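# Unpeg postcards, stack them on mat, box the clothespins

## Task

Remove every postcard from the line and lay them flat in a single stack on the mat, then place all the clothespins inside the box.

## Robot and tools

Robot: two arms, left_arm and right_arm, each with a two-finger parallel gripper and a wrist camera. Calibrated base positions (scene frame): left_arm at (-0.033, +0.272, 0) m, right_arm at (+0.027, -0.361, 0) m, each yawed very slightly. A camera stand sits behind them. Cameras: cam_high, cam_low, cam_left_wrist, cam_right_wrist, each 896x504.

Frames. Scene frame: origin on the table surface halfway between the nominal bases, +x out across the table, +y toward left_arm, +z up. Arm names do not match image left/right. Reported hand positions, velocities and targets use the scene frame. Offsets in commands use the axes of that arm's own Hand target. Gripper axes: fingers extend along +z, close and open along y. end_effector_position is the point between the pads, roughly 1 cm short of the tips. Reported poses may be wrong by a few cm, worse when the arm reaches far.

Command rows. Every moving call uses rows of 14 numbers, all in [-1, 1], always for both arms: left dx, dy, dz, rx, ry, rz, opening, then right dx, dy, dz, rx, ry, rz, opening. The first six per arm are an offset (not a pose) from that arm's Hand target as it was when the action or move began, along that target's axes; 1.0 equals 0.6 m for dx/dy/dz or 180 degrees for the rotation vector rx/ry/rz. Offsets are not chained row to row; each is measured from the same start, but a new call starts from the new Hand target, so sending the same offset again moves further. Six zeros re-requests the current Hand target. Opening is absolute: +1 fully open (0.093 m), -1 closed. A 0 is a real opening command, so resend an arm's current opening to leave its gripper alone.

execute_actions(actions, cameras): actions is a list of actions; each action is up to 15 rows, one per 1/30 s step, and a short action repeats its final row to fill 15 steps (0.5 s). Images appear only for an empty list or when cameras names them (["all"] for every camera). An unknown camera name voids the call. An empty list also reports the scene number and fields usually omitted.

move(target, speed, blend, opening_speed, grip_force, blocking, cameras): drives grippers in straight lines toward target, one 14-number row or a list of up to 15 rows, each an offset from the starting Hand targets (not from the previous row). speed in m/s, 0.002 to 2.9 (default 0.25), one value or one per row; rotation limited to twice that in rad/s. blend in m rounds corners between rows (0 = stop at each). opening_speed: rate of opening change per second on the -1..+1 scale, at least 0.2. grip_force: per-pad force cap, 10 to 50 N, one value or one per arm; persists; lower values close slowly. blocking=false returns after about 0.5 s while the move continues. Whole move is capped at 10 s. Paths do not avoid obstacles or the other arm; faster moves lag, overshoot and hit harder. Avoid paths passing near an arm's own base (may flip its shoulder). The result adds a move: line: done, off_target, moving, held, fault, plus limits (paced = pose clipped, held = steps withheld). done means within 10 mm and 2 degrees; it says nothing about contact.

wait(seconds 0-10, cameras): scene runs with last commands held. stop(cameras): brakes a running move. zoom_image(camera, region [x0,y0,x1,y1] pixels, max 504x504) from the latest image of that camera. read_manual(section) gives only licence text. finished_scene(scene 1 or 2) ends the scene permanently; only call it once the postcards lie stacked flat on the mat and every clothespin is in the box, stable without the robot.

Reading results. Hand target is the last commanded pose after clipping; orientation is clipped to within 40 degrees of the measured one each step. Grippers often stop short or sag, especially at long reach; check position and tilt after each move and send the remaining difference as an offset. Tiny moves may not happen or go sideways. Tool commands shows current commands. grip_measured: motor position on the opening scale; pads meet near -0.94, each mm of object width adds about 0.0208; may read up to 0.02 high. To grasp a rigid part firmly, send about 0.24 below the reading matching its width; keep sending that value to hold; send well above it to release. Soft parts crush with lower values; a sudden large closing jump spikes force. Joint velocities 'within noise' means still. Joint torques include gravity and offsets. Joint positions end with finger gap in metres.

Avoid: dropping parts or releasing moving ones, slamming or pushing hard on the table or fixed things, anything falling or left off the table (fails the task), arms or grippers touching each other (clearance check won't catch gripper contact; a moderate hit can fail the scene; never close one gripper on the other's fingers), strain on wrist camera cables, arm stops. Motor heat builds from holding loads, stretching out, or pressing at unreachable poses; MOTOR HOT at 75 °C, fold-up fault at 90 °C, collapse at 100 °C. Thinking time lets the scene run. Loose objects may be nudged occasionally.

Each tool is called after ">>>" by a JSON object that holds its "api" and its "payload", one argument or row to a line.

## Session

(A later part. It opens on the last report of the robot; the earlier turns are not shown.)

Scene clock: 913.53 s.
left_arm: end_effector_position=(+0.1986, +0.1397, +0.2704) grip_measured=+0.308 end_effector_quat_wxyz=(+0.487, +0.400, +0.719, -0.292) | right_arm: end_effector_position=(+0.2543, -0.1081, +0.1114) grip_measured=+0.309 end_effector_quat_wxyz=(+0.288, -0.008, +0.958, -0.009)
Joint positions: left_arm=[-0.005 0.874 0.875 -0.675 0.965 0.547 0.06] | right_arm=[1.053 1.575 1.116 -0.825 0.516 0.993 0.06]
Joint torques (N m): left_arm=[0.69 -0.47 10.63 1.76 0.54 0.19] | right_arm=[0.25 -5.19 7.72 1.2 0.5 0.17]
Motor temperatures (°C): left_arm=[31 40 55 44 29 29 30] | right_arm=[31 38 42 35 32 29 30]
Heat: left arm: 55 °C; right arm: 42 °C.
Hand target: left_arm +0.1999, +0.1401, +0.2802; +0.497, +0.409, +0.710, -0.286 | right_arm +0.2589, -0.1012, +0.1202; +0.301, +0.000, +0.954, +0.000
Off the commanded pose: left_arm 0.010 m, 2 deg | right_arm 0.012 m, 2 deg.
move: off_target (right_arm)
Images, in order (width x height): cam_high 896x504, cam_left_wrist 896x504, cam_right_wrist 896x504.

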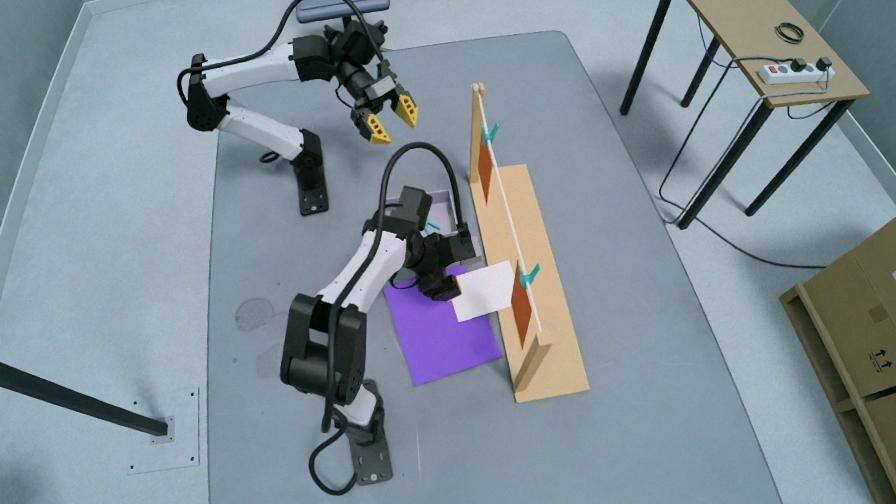

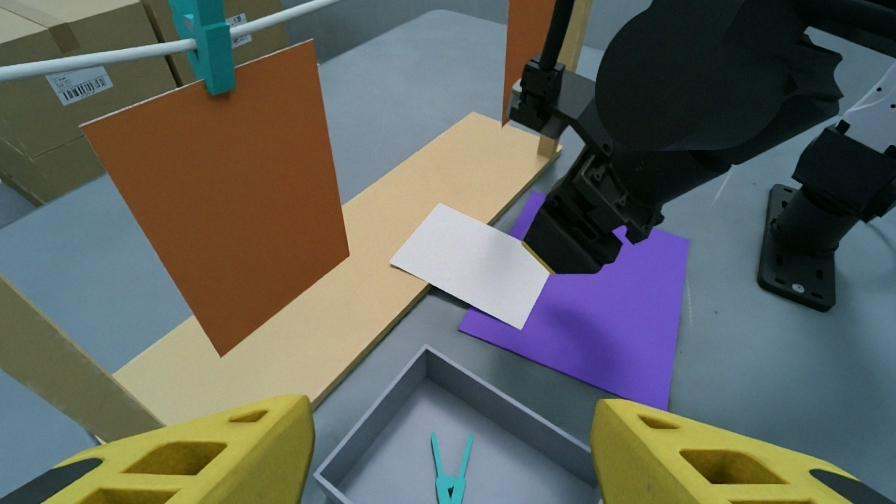

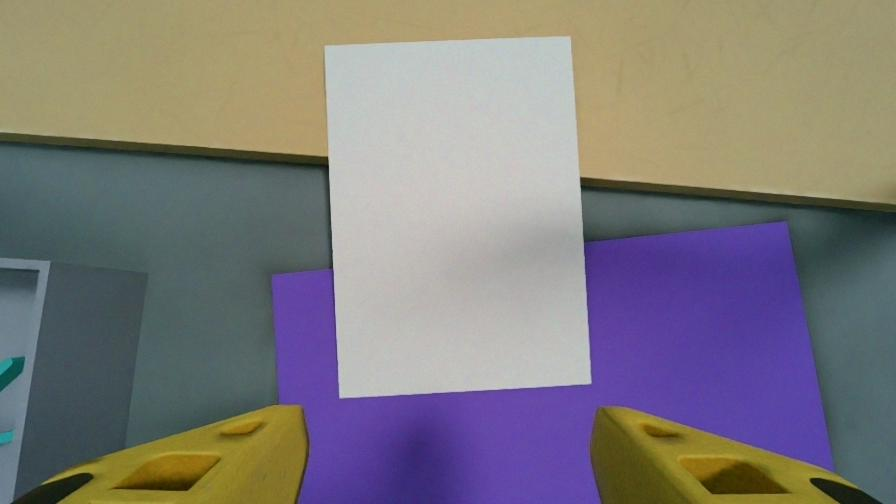

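>>> {"api": "execute_actions", "payload": {
  "actions": []
}}

Scene clock: 968.90 s.
left_arm: end_effector_position=(+0.1986, +0.1397, +0.2704) grip_measured=+0.308 end_effector_quat_wxyz=(+0.487, +0.400, +0.719, -0.292) | right_arm: end_effector_position=(+0.2543, -0.1081, +0.1114) grip_measured=+0.309 end_effector_quat_wxyz=(+0.288, -0.008, +0.958, -0.009)
Joint positions: left_arm=[-0.005 0.874 0.875 -0.675 0.965 0.547 0.06] | right_arm=[1.053 1.575 1.116 -0.825 0.516 0.994 0.06]
Joint velocities: within noise
Joint torques (N m): left_arm=[0.58 -0.49 10.65 1.77 0.56 0.22] | right_arm=[0.25 -5.19 7.73 1.2 0.5 0.16]
Motor temperatures (°C): left_arm=[31 38 57 45 29 29 30] | right_arm=[31 38 45 35 32 29 30]
Heat: left arm: 57 °C; right arm: 45 °C.
Hand target: left_arm +0.1999, +0.1401, +0.2802; +0.497, +0.409, +0.710, -0.286 | right_arm +0.2589, -0.1012, +0.1202; +0.301, +0.000, +0.954, +0.000
Tool commands: left_gripper/opening=+0.31 right_gripper/opening=+0.31
Off the commanded pose: left_arm 0.010 m, 2 deg | right_arm 0.012 m, 2 deg.

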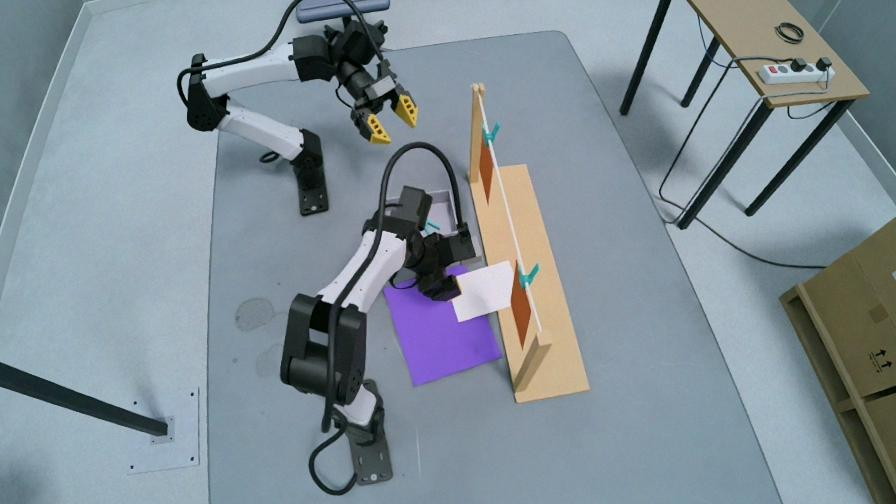

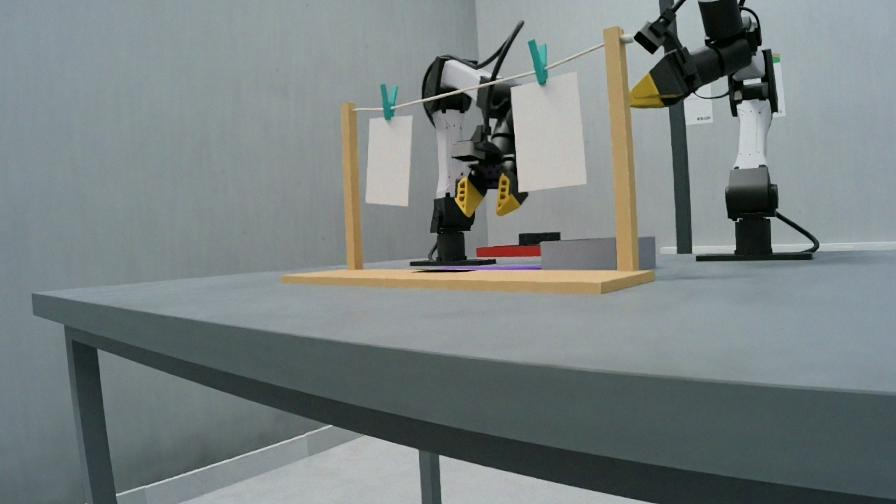

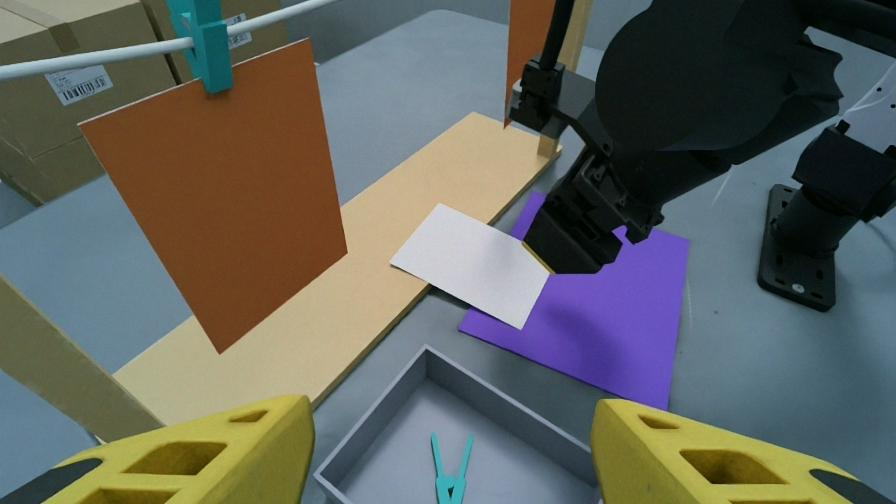

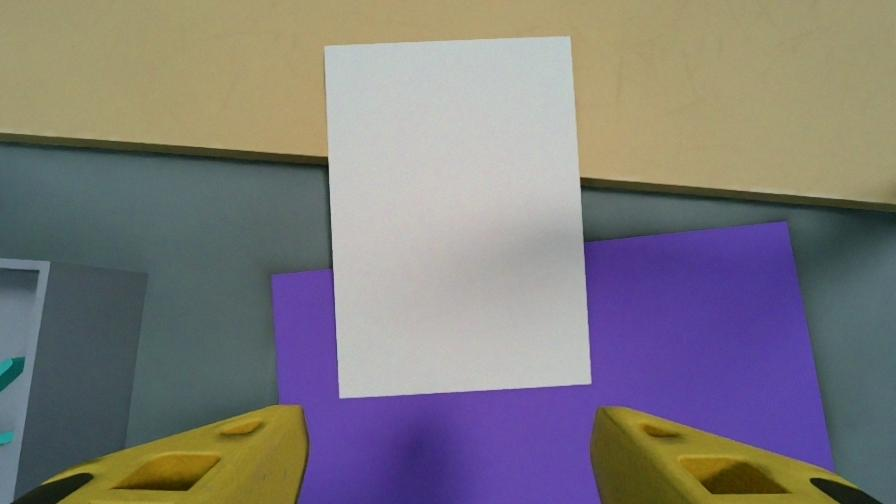

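>>> {"api": "move", "payload": {
  "target": [0,0,0,0,0,0,0.31,0.0504,-0.0067,0.1478,0,0,0,0.31],
  "speed": 0.15,
  "cameras": ["cam_right_wrist"]
}}

Scene clock: 1001.67 s.
left_arm: end_effector_position=(+0.1986, +0.1397, +0.2704) grip_measured=+0.308 end_effector_quat_wxyz=(+0.487, +0.400, +0.719, -0.292) | right_arm: end_effector_position=(+0.2834, -0.1063, +0.0330) grip_measured=+0.309 end_effector_quat_wxyz=(+0.301, -0.003, +0.954, -0.006)
Joint positions: left_arm=[-0.005 0.874 0.875 -0.675 0.965 0.547 0.06] | right_arm=[0.981 1.734 0.936 -0.427 0.516 0.917 0.06]
Joint torques (N m): left_arm=[0.99 -0.4 10.63 1.72 0.57 0.18] | right_arm=[-0.84 -5.93 4.33 1.61 0.18 0]
Motor temperatures (°C): left_arm=[31 37 58 45 29 29 30] | right_arm=[31 38 45 35 32 29 30]
Heat: left arm: 58 °C; right arm: 45 °C.
Hand target: left_arm +0.1999, +0.1401, +0.2802; +0.497, +0.409, +0.710, -0.286 | right_arm +0.2850, -0.1052, +0.0302; +0.301, +0.000, +0.954, +0.000
Off the commanded pose: left_arm 0.010 m, 2 deg | right_arm 0.003 m, 1 deg.
move: done
Images, in order (width x height): cam_right_wrist 896x504.

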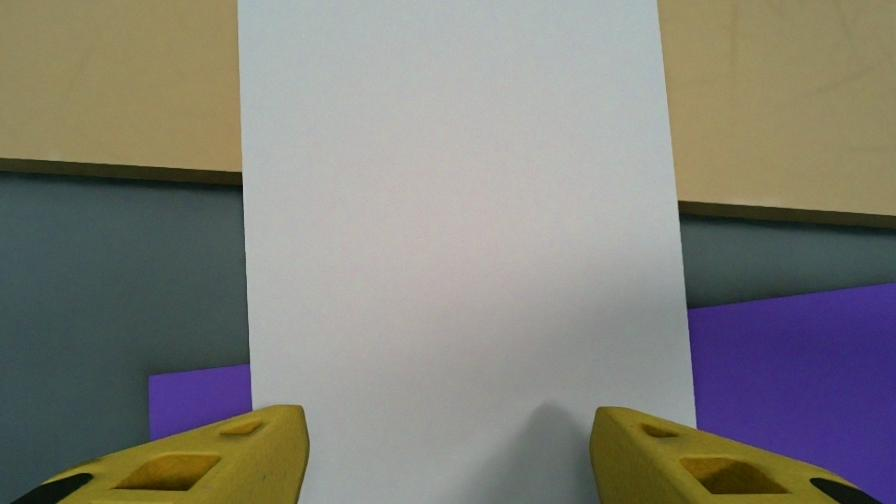

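>>> {"api": "move", "payload": {
  "target": [0,0,0,0,0,0,0.31,0.0247,-0.01,0.0235,0,0,0,0.31],
  "speed": 0.04,
  "cameras": ["cam_right_wrist"]
}}

Scene clock: 1011.93 s.
left_arm: end_effector_position=(+0.1986, +0.1397, +0.2704) grip_measured=+0.308 end_effector_quat_wxyz=(+0.487, +0.400, +0.719, -0.292) | right_arm: end_effector_position=(+0.2822, -0.1082, +0.0190) grip_measured=+0.309 end_effector_quat_wxyz=(+0.307, +0.000, +0.952, +0.004)
Joint positions: left_arm=[-0.005 0.874 0.875 -0.675 0.965 0.547 0.06] | right_arm=[0.981 1.746 0.875 -0.329 0.516 0.917 0.06]
Joint torques (N m): left_arm=[0.91 -0.36 10.59 1.76 0.55 0.18] | right_arm=[-0.75 -5 3.62 1.58 0.18 0.01]
Motor temperatures (°C): left_arm=[31 37 58 45 29 29 30] | right_arm=[31 39 43 35 32 29 30]
Heat: left arm: 58 °C; right arm: 43 °C.
Hand target: left_arm +0.1999, +0.1401, +0.2802; +0.497, +0.409, +0.710, -0.286 | right_arm +0.2809, -0.1112, +0.0102; +0.301, +0.000, +0.954, +0.000
Off the commanded pose: left_arm 0.010 m, 2 deg | right_arm 0.009 m, 1 deg.
move: done
Images, in order (width x height): cam_right_wrist 896x504.

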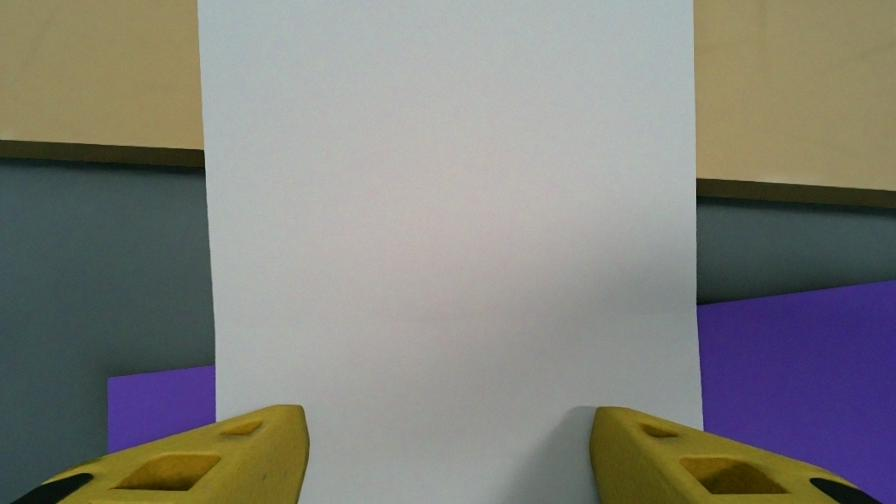

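>>> {"api": "move", "payload": {
  "target": [
    [0,0,0,0,0,0,0.31,0.0076,0,0.0109,0,0,0,0.31],
    [0,0,0,0,0,0,0.31,0.1578,-0.0917,-0.0942,-0.008,0,-0.0114,0.31]
  ],
  "speed": 0.05,
  "blend": [0.003,0],
  "cameras": ["cam_right_wrist","cam_high"]
}}

Scene clock: 1028.27 s.
left_arm: end_effector_position=(+0.1986, +0.1397, +0.2704) grip_measured=+0.308 end_effector_quat_wxyz=(+0.487, +0.400, +0.719, -0.292) | right_arm: end_effector_position=(+0.1854, -0.1495, +0.0177) grip_measured=+0.309 end_effector_quat_wxyz=(+0.336, -0.014, +0.941, +0.031)
Joint positions: left_arm=[-0.005 0.874 0.875 -0.675 0.965 0.547 0.06] | right_arm=[1.284 1.452 0.541 -0.379 0.636 1.194 0.06]
Joint torques (N m): left_arm=[1.02 -0.32 10.24 1.78 0.5 0.23] | right_arm=[0.42 -3.43 2.3 0.49 -0.26 0.35]
Motor temperatures (°C): left_arm=[31 36 58 45 29 29 30] | right_arm=[31 39 41 35 32 29 30]
Heat: left arm: 58 °C; right arm: 41 °C.
Hand target: left_arm +0.1999, +0.1401, +0.2802; +0.497, +0.409, +0.710, -0.286 | right_arm +0.1710, -0.1663, +0.0021; +0.301, -0.021, +0.953, +0.006
Off the commanded pose: left_arm 0.010 m, 2 deg | right_arm 0.027 m, 5 deg.
move: off_target (right_arm)
Images, in order (width x height): cam_high 896x504, cam_right_wrist 896x504.

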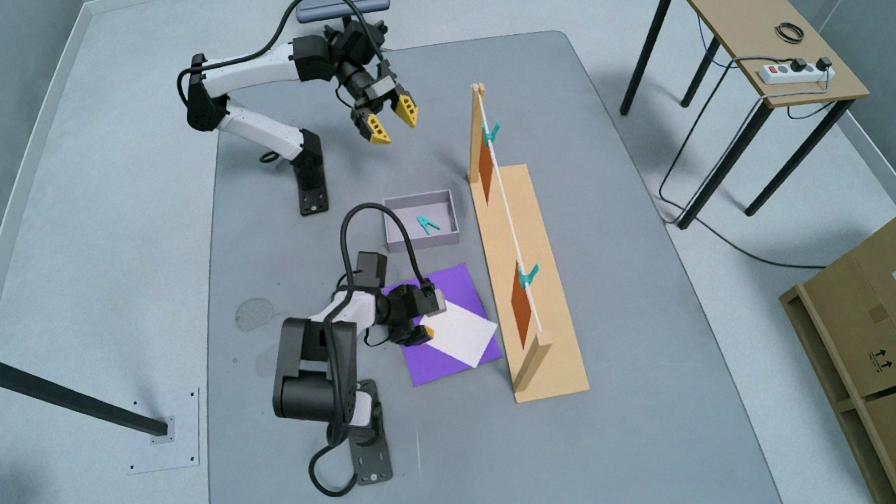

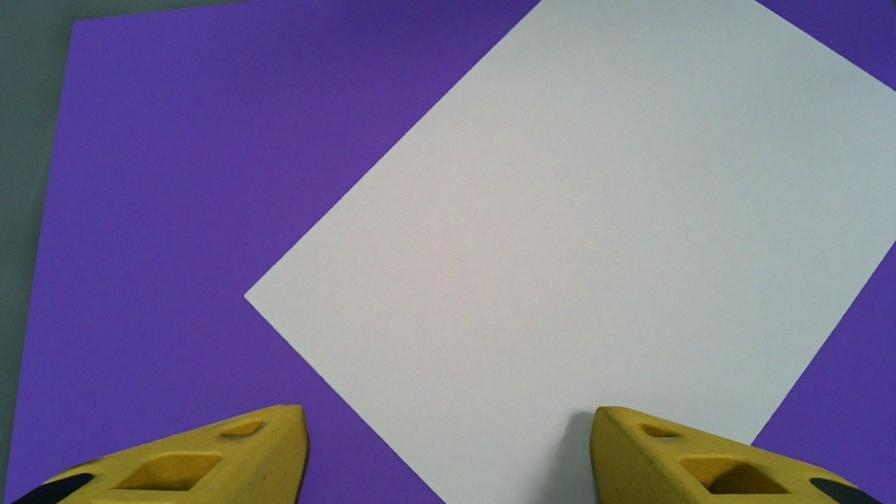

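>>> {"api": "move", "payload": {
  "target": [0,0,0,0,0,0,0.31,-0.1133,0,-0.1037,0,0,0,0.31],
  "speed": 0.15,
  "cameras": ["cam_right_wrist","cam_high","cam_left_wrist"]
}}

Scene clock: 1041.40 s.
left_arm: end_effector_position=(+0.1986, +0.1397, +0.2704) grip_measured=+0.308 end_effector_quat_wxyz=(+0.487, +0.400, +0.719, -0.292) | right_arm: end_effector_position=(+0.1888, -0.1709, +0.0840) grip_measured=+0.309 end_effector_quat_wxyz=(+0.300, -0.027, +0.954, -0.007)
Joint positions: left_arm=[-0.005 0.874 0.875 -0.675 0.965 0.547 0.06] | right_arm=[1.206 1.272 0.744 -0.818 0.571 1.117 0.06]
Joint torques (N m): left_arm=[0.62 -0.29 10.65 1.75 0.59 0.19] | right_arm=[-0.85 -3.73 7.2 0.98 0.23 0.01]
Motor temperatures (°C): left_arm=[31 36 59 45 29 29 30] | right_arm=[31 38 39 34 31 29 30]
Heat: left arm: 59 °C; right arm: 39 °C.
Hand target: left_arm +0.1999, +0.1401, +0.2802; +0.497, +0.409, +0.710, -0.286 | right_arm +0.1909, -0.1653, +0.0921; +0.301, -0.021, +0.953, +0.006
Off the commanded pose: left_arm 0.010 m, 2 deg | right_arm 0.010 m, 2 deg.
move: done
Images, in order (width x height): cam_high 896x504, cam_left_wrist 896x504, cam_right_wrist 896x504.

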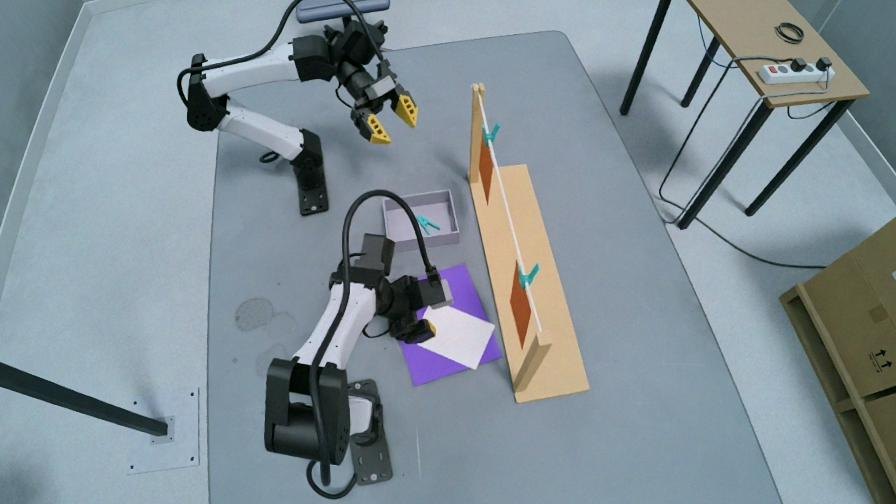

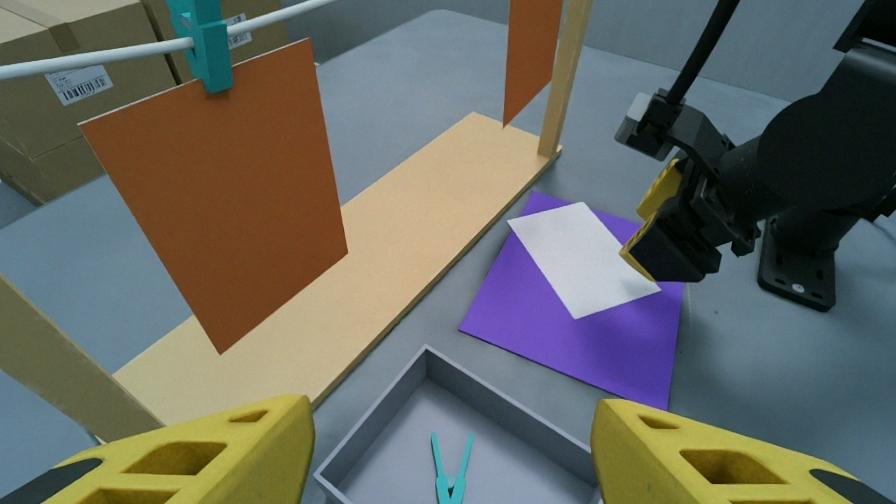

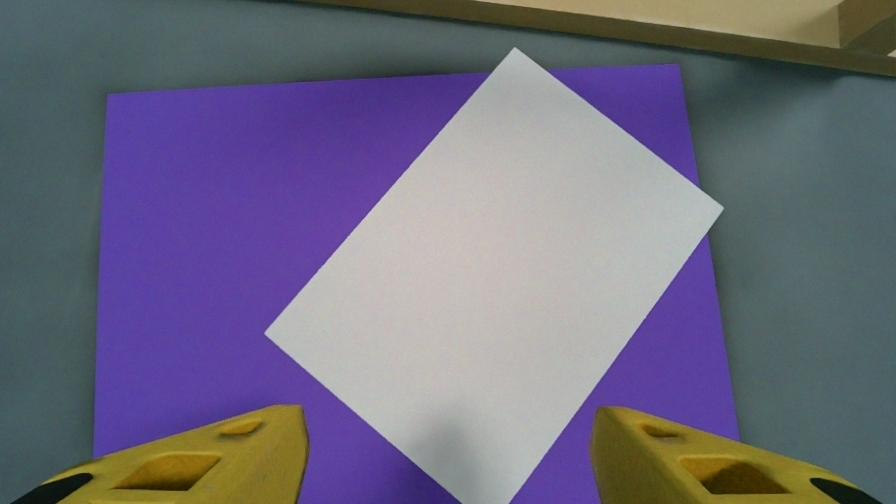

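>>> {"api": "move", "payload": {
  "target": [0,0,0,0,0,0,0.31,-0.0225,-0.0451,0.0913,-0.1354,0,-0.1934,0.31],
  "speed": 0.2,
  "cameras": ["cam_right_wrist"]
}}

Scene clock: 1078.03 s.
left_arm: end_effector_position=(+0.1986, +0.1397, +0.2704) grip_measured=+0.308 end_effector_quat_wxyz=(+0.487, +0.400, +0.719, -0.292) | right_arm: end_effector_position=(+0.2340, -0.1927, +0.0566) grip_measured=+0.309 end_effector_quat_wxyz=(+0.276, -0.363, +0.884, +0.107)
Joint positions: left_arm=[-0.005 0.874 0.875 -0.675 0.965 0.547 0.06] | right_arm=[0.608 1.075 0.474 -0.374 -0.067 -0.117 0.06]
Joint torques (N m): left_arm=[0.92 0.06 10.61 1.7 0.59 0.21] | right_arm=[-0.91 -1.55 5.01 2.26 -0.37 -0.05]
Motor temperatures (°C): left_arm=[31 36 59 45 29 29 30] | right_arm=[31 37 41 34 31 29 30]
Heat: left arm: 59 °C; right arm: 41 °C.
Hand target: left_arm +0.1999, +0.1401, +0.2802; +0.497, +0.409, +0.710, -0.286 | right_arm +0.2345, -0.1905, +0.0549; +0.278, -0.365, +0.881, +0.115
Off the commanded pose: left_arm 0.010 m, 2 deg | right_arm 0.003 m, 1 deg.
move: done
Images, in order (width x height): cam_right_wrist 896x504.

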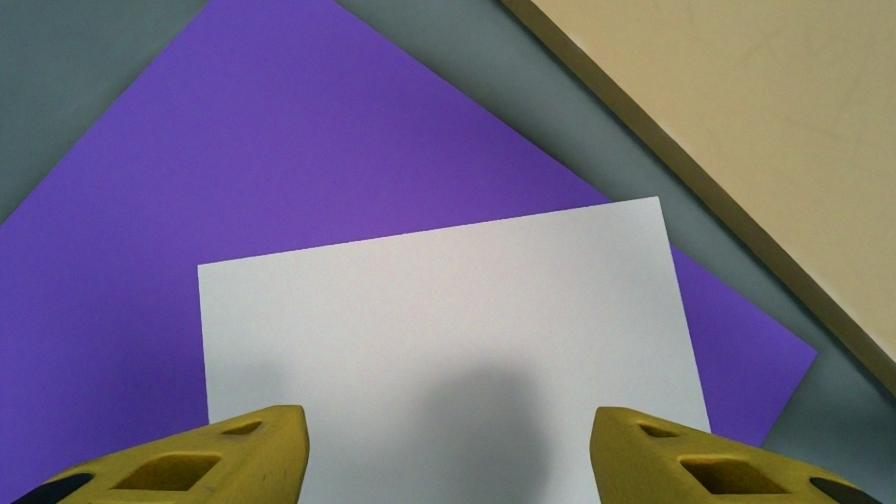

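>>> {"api": "move", "payload": {
  "target": [0,0,0,0,0,0,0.31,0.0468,0,0.0669,0,0,0,0.31],
  "speed": 0.05
}}

>>> {"api": "wait", "payload": {
  "seconds": 0,
  "cameras": ["cam_right_wrist"]
}}

Scene clock: 1094.90 s.
left_arm: end_effector_position=(+0.1986, +0.1397, +0.2704) grip_measured=+0.308 end_effector_quat_wxyz=(+0.487, +0.400, +0.719, -0.292) | right_arm: end_effector_position=(+0.2412, -0.1849, +0.0172) grip_measured=+0.309 end_effector_quat_wxyz=(+0.295, -0.363, +0.876, +0.117)
Joint positions: left_arm=[-0.005 0.874 0.875 -0.675 0.965 0.547 0.06] | right_arm=[0.608 1.221 0.34 -0.047 -0.078 -0.118 0.06]
Joint torques (N m): left_arm=[1.01 -0.38 10.56 1.74 0.53 0.22] | right_arm=[-0.92 -1.33 3.62 2.02 -0.24 -0.05]
Motor temperatures (°C): left_arm=[31 35 60 45 29 29 30] | right_arm=[31 37 40 36 31 29 30]
Heat: left arm: 60 °C; right arm: 40 °C.
Hand target: left_arm +0.1999, +0.1401, +0.2802; +0.497, +0.409, +0.710, -0.286 | right_arm +0.2346, -0.1905, +0.0060; +0.278, -0.365, +0.881, +0.115
Off the commanded pose: left_arm 0.010 m, 2 deg | right_arm 0.014 m, 2 deg.
move: off_target (right_arm)

Scene clock: 1094.90 s.
left_arm: end_effector_position=(+0.1986, +0.1397, +0.2704) grip_measured=+0.308 end_effector_quat_wxyz=(+0.487, +0.400, +0.719, -0.292) | right_arm: end_effector_position=(+0.2412, -0.1849, +0.0172) grip_measured=+0.309 end_effector_quat_wxyz=(+0.295, -0.363, +0.876, +0.117)
Joint positions: left_arm=[-0.005 0.874 0.875 -0.675 0.965 0.547 0.06] | right_arm=[0.608 1.221 0.34 -0.047 -0.078 -0.118 0.06]
Joint torques (N m): left_arm=[1.01 -0.38 10.56 1.74 0.53 0.22] | right_arm=[-0.92 -1.33 3.62 2.02 -0.24 -0.05]
Motor temperatures (°C): left_arm=[31 35 60 45 29 29 30] | right_arm=[31 37 40 36 31 29 30]
Heat: left arm: 60 °C; right arm: 40 °C.
Hand target: left_arm +0.1999, +0.1401, +0.2802; +0.497, +0.409, +0.710, -0.286 | right_arm +0.2346, -0.1905, +0.0060; +0.278, -0.365, +0.881, +0.115
Tool commands: left_gripper/opening=+0.31 right_gripper/opening=+0.31
Off the commanded pose: left_arm 0.010 m, 2 deg | right_arm 0.014 m, 2 deg.
Images, in order (width x height): cam_right_wrist 896x504.

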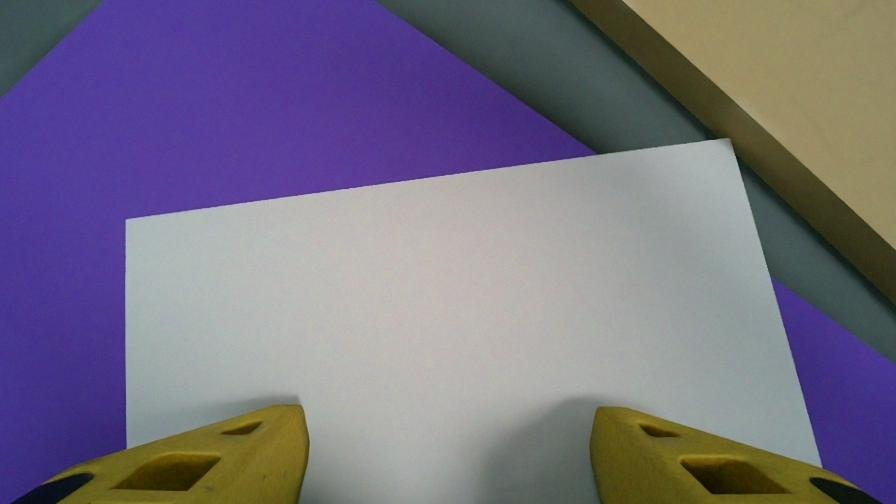

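>>> {"api": "move", "payload": {
  "target": [0,0,0,0,0,0,0.31,-0.0088,0.066,0.0123,0.1498,0,0.2139,0.31],
  "speed": 0.07,
  "cameras": ["cam_right_wrist","cam_high"]
}}

Scene clock: 1110.33 s.
left_arm: end_effector_position=(+0.1986, +0.1397, +0.2704) grip_measured=+0.308 end_effector_quat_wxyz=(+0.487, +0.400, +0.719, -0.292) | right_arm: end_effector_position=(+0.2258, -0.1536, +0.0170) grip_measured=+0.309 end_effector_quat_wxyz=(+0.338, +0.021, +0.941, +0.004)
Joint positions: left_arm=[-0.005 0.874 0.875 -0.675 0.965 0.547 0.06] | right_arm=[1.124 1.533 0.607 -0.333 0.625 1.1 0.06]
Joint torques (N m): left_arm=[0.68 -0.4 10.76 1.8 0.57 0.27] | right_arm=[0.68 -2.54 4.49 0.71 -0.33 0.38]
Motor temperatures (°C): left_arm=[31 35 60 45 29 29 30] | right_arm=[31 36 39 36 31 29 30]
Heat: left arm: 60 °C; right arm: 39 °C.
Hand target: left_arm +0.1999, +0.1401, +0.2802; +0.497, +0.409, +0.710, -0.286 | right_arm +0.2126, -0.1564, +0.0030; +0.301, +0.016, +0.953, -0.005
Off the commanded pose: left_arm 0.010 m, 2 deg | right_arm 0.019 m, 5 deg.
move: off_target (right_arm)
Images, in order (width x height): cam_high 896x504, cam_right_wrist 896x504.

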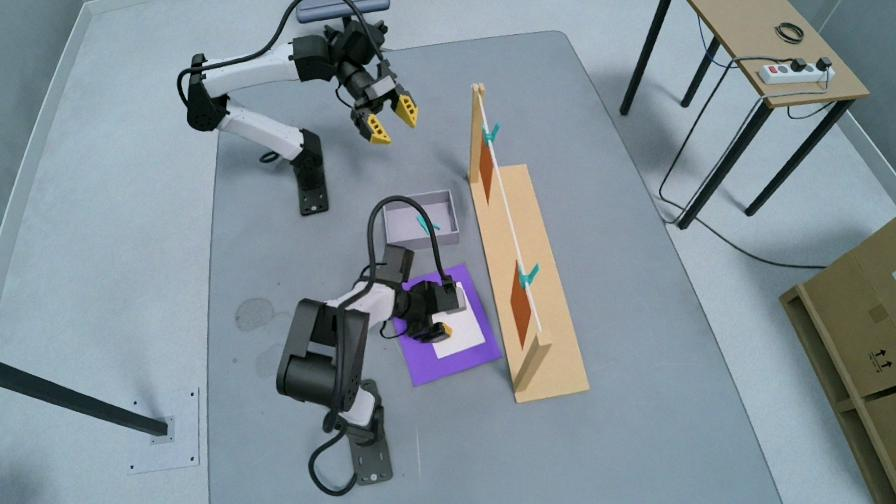

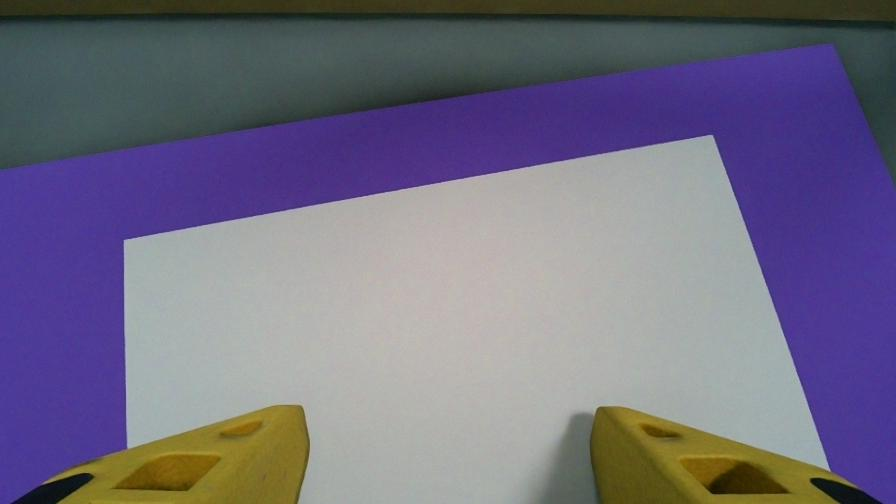

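>>> {"api": "move", "payload": {
  "target": [
    [0,0,0,0,0,0,0.31,-0.0283,0.004,-0.0087,0,0,0,0.31],
    [0,0,0,0,0,0,0.31,-0.2227,0,-0.3325,0,0,0,0.31],
    [0,0,0,0,0,0,0.31,-0.4612,-0.1683,-0.4238,-0.2767,-0.1749,-0.2124,0.31],
    [0,0,0,0,0,0,0.31,-0.5166,-0.2746,-0.3951,-0.3658,-0.1598,-0.2807,0.31]
  ],
  "speed": [0.05,0.22,0.22,0.22],
  "blend": [0.005,0.05,0.05,0],
  "cameras": ["all"]
}}

Scene clock: 1168.07 s.
left_arm: end_effector_position=(+0.1986, +0.1397, +0.2704) grip_measured=+0.308 end_effector_quat_wxyz=(+0.487, +0.400, +0.719, -0.292) | right_arm: end_effector_position=(+0.3235, -0.3242, +0.3660) grip_measured=+0.309 end_effector_quat_wxyz=(+0.518, -0.435, +0.682, +0.277)
Joint positions: left_arm=[-0.005 0.874 0.875 -0.675 0.965 0.547 0.06] | right_arm=[-0.475 1.493 1.72 -1.581 -1.248 -1.419 0.06]
Joint torques (N m): left_arm=[0.69 -0.39 10.69 1.79 0.53 0.29] | right_arm=[-0.7 -3.74 6.83 0.81 -1.08 -0.22]
Motor temperatures (°C): left_arm=[31 35 61 46 29 29 30] | right_arm=[31 36 39 34 31 29 30]
Heat: left arm: 61 °C; right arm: 39 °C.
Hand target: left_arm +0.1999, +0.1401, +0.2802; +0.497, +0.409, +0.710, -0.286 | right_arm +0.3245, -0.3251, +0.3751; +0.440, -0.526, +0.628, +0.368
Off the commanded pose: left_arm 0.010 m, 2 deg | right_arm 0.009 m, 18 deg.
joint sent to its limit (right arm) — joint 4 (wrist pitch), lower limit. The joint targets are off in orientation, not in position.
move: off_target (right_arm)

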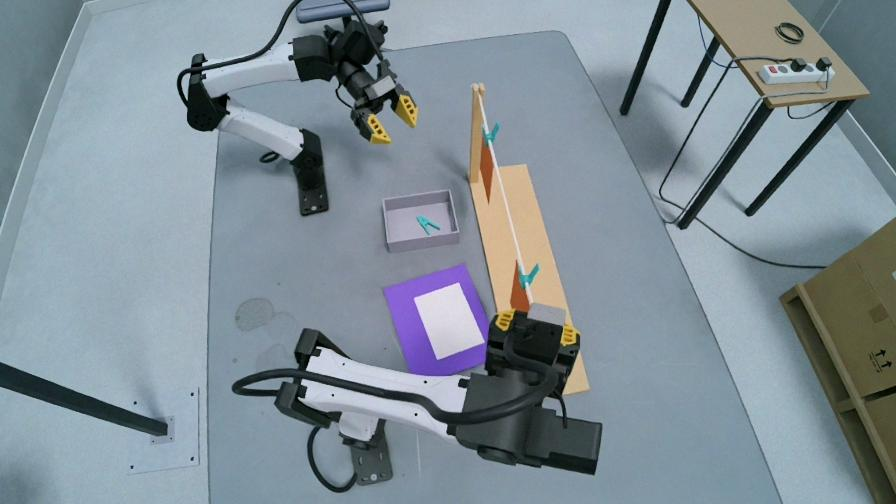

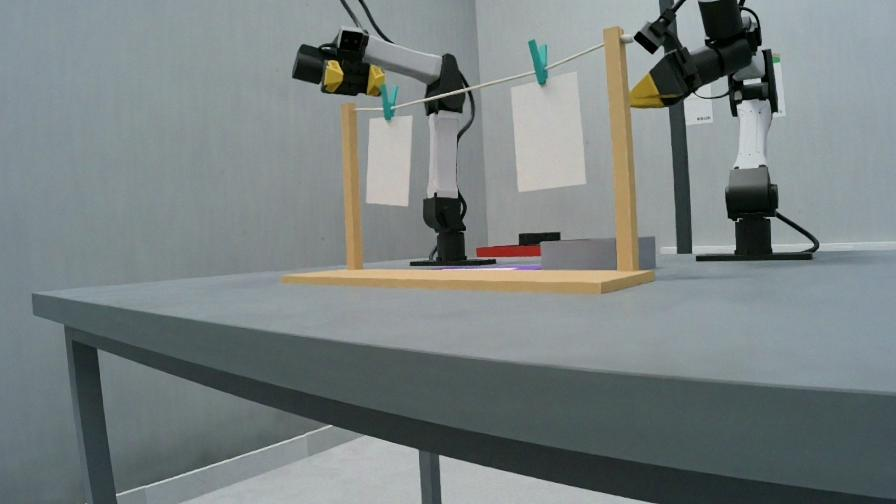

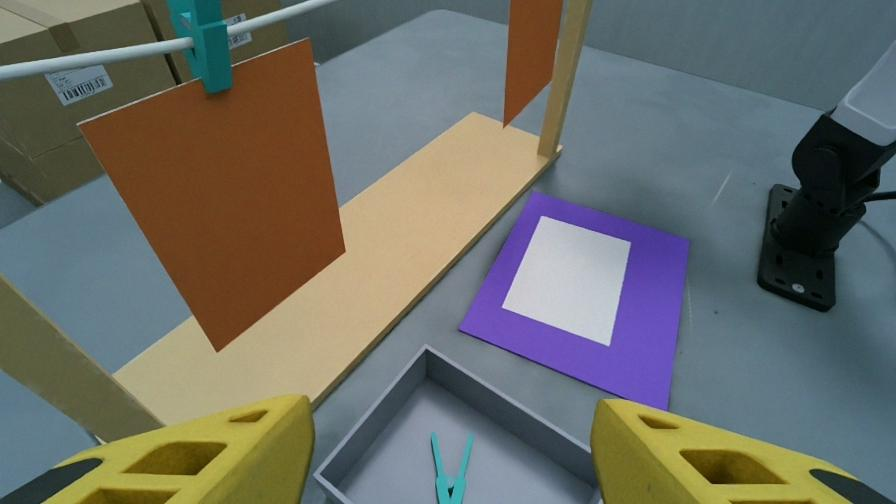

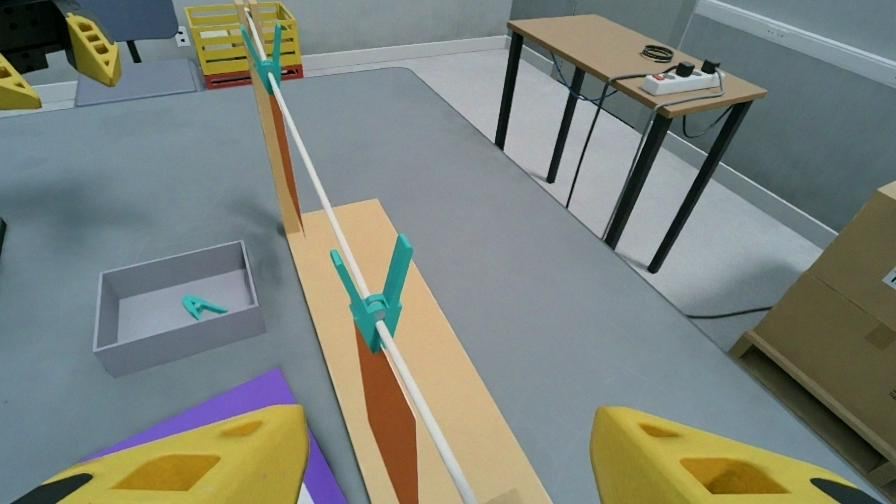

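>>> {"api": "move", "payload": {
  "target": [0,0,0,0,0,0,0.31,-0.0448,0.0128,0.1378,0.0522,0,0.019,0.31],
  "speed": 0.1,
  "cameras": ["cam_right_wrist"]
}}

Scene clock: 1225.67 s.
left_arm: end_effector_position=(+0.1986, +0.1397, +0.2704) grip_measured=+0.308 end_effector_quat_wxyz=(+0.487, +0.400, +0.719, -0.292) | right_arm: end_effector_position=(+0.3350, -0.2396, +0.3693) grip_measured=+0.309 end_effector_quat_wxyz=(+0.462, -0.462, +0.677, +0.337)
Joint positions: left_arm=[-0.005 0.874 0.875 -0.675 0.965 0.547 0.06] | right_arm=[-0.141 1.463 1.692 -1.236 -1.15 -0.934 0.06]
Joint torques (N m): left_arm=[0.72 -0.35 10.58 1.77 0.59 0.22] | right_arm=[0.17 -5.9 4.33 1.75 -0.62 -0.03]
Motor temperatures (°C): left_arm=[31 34 62 46 29 29 30] | right_arm=[31 37 39 34 32 29 30]
Heat: left arm: 62 °C; right arm: 39 °C.
Hand target: left_arm +0.1999, +0.1401, +0.2802; +0.497, +0.409, +0.710, -0.286 | right_arm +0.3322, -0.2381, +0.3721; +0.470, -0.470, +0.671, +0.328
Off the commanded pose: left_arm 0.010 m, 2 deg | right_arm 0.004 m, 2 deg.
move: done
Images, in order (width x height): cam_right_wrist 896x504.

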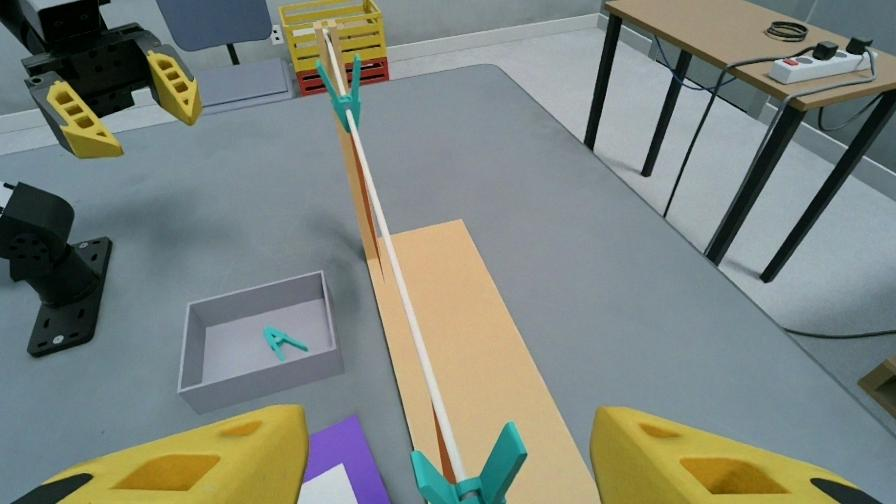

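>>> {"api": "move", "payload": {
  "target": [-0.0132,-0.0196,0.4747,0.1086,-0.0824,0.0241,-0.1,0,0,0,0,0,0,0.31],
  "speed": 0.15,
  "cameras": ["all"]
}}

Scene clock: 1263.17 s.
left_arm: end_effector_position=(+0.3218, -0.0951, +0.1811) grip_measured=-0.098 end_effector_quat_wxyz=(+0.509, +0.473, +0.577, -0.430) | right_arm: end_effector_position=(+0.3352, -0.2396, +0.3694) grip_measured=+0.309 end_effector_quat_wxyz=(+0.462, -0.462, +0.678, +0.337)
Joint positions: left_arm=[-0.589 1.908 1.029 0.713 0.825 0.107 0.04] | right_arm=[-0.141 1.463 1.692 -1.234 -1.149 -0.932 0.06]
Joint torques (N m): left_arm=[0.08 -7.6 9.62 2.39 0.33 -0.11] | right_arm=[0.18 -5.93 4.29 1.77 -0.62 -0.03]
Motor temperatures (°C): left_arm=[31 34 62 46 29 29 30] | right_arm=[31 38 38 36 32 29 30]
Heat: left arm: 62 °C; right arm: 38 °C.
Hand target: left_arm +0.3251, -0.0997, +0.1900; +0.518, +0.474, +0.566, -0.434 | right_arm +0.3322, -0.2381, +0.3721; +0.470, -0.470, +0.671, +0.328
Off the commanded pose: left_arm 0.010 m, 2 deg | right_arm 0.004 m, 2 deg.
move: done

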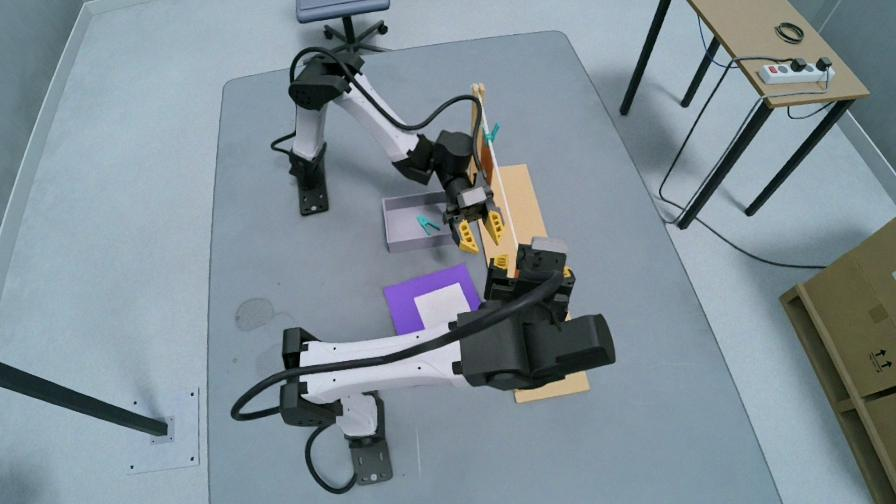

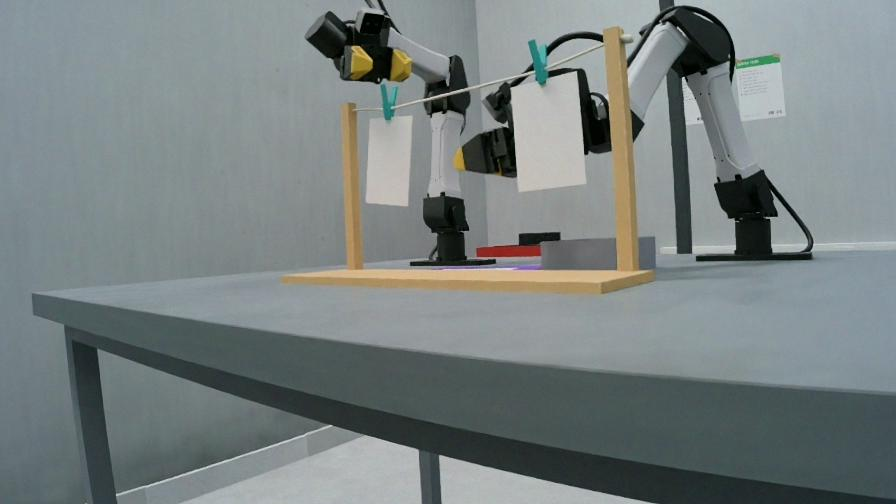

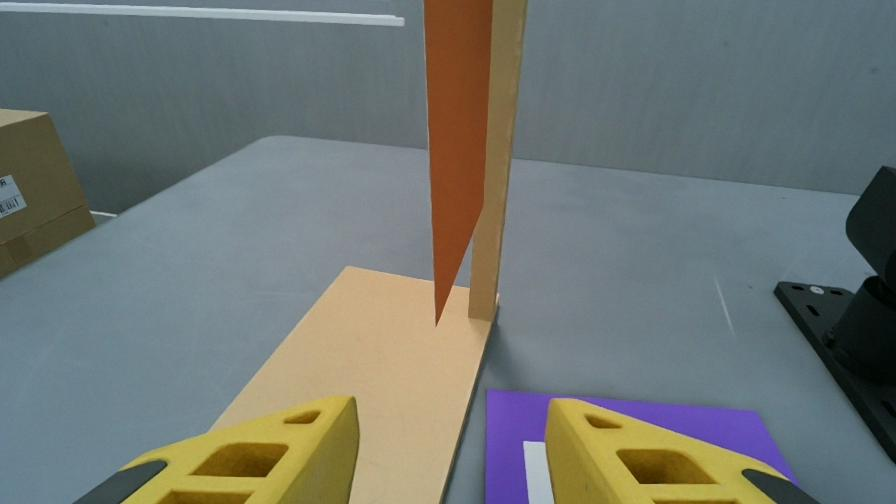

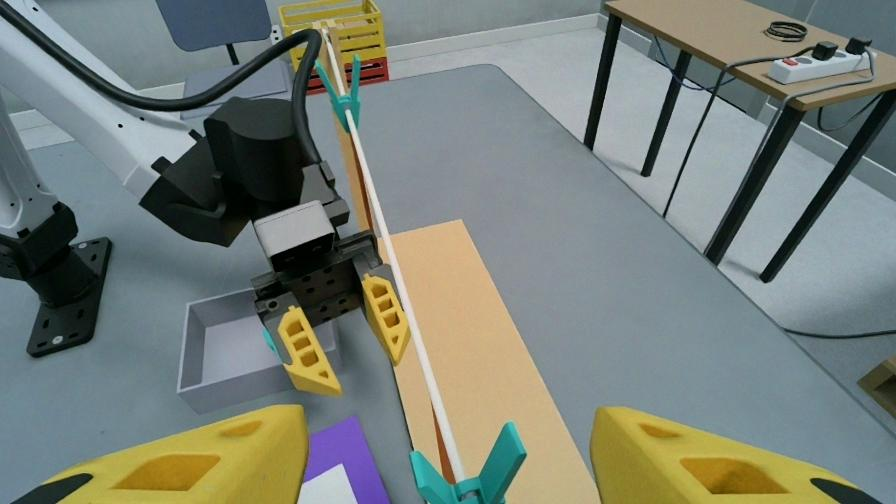

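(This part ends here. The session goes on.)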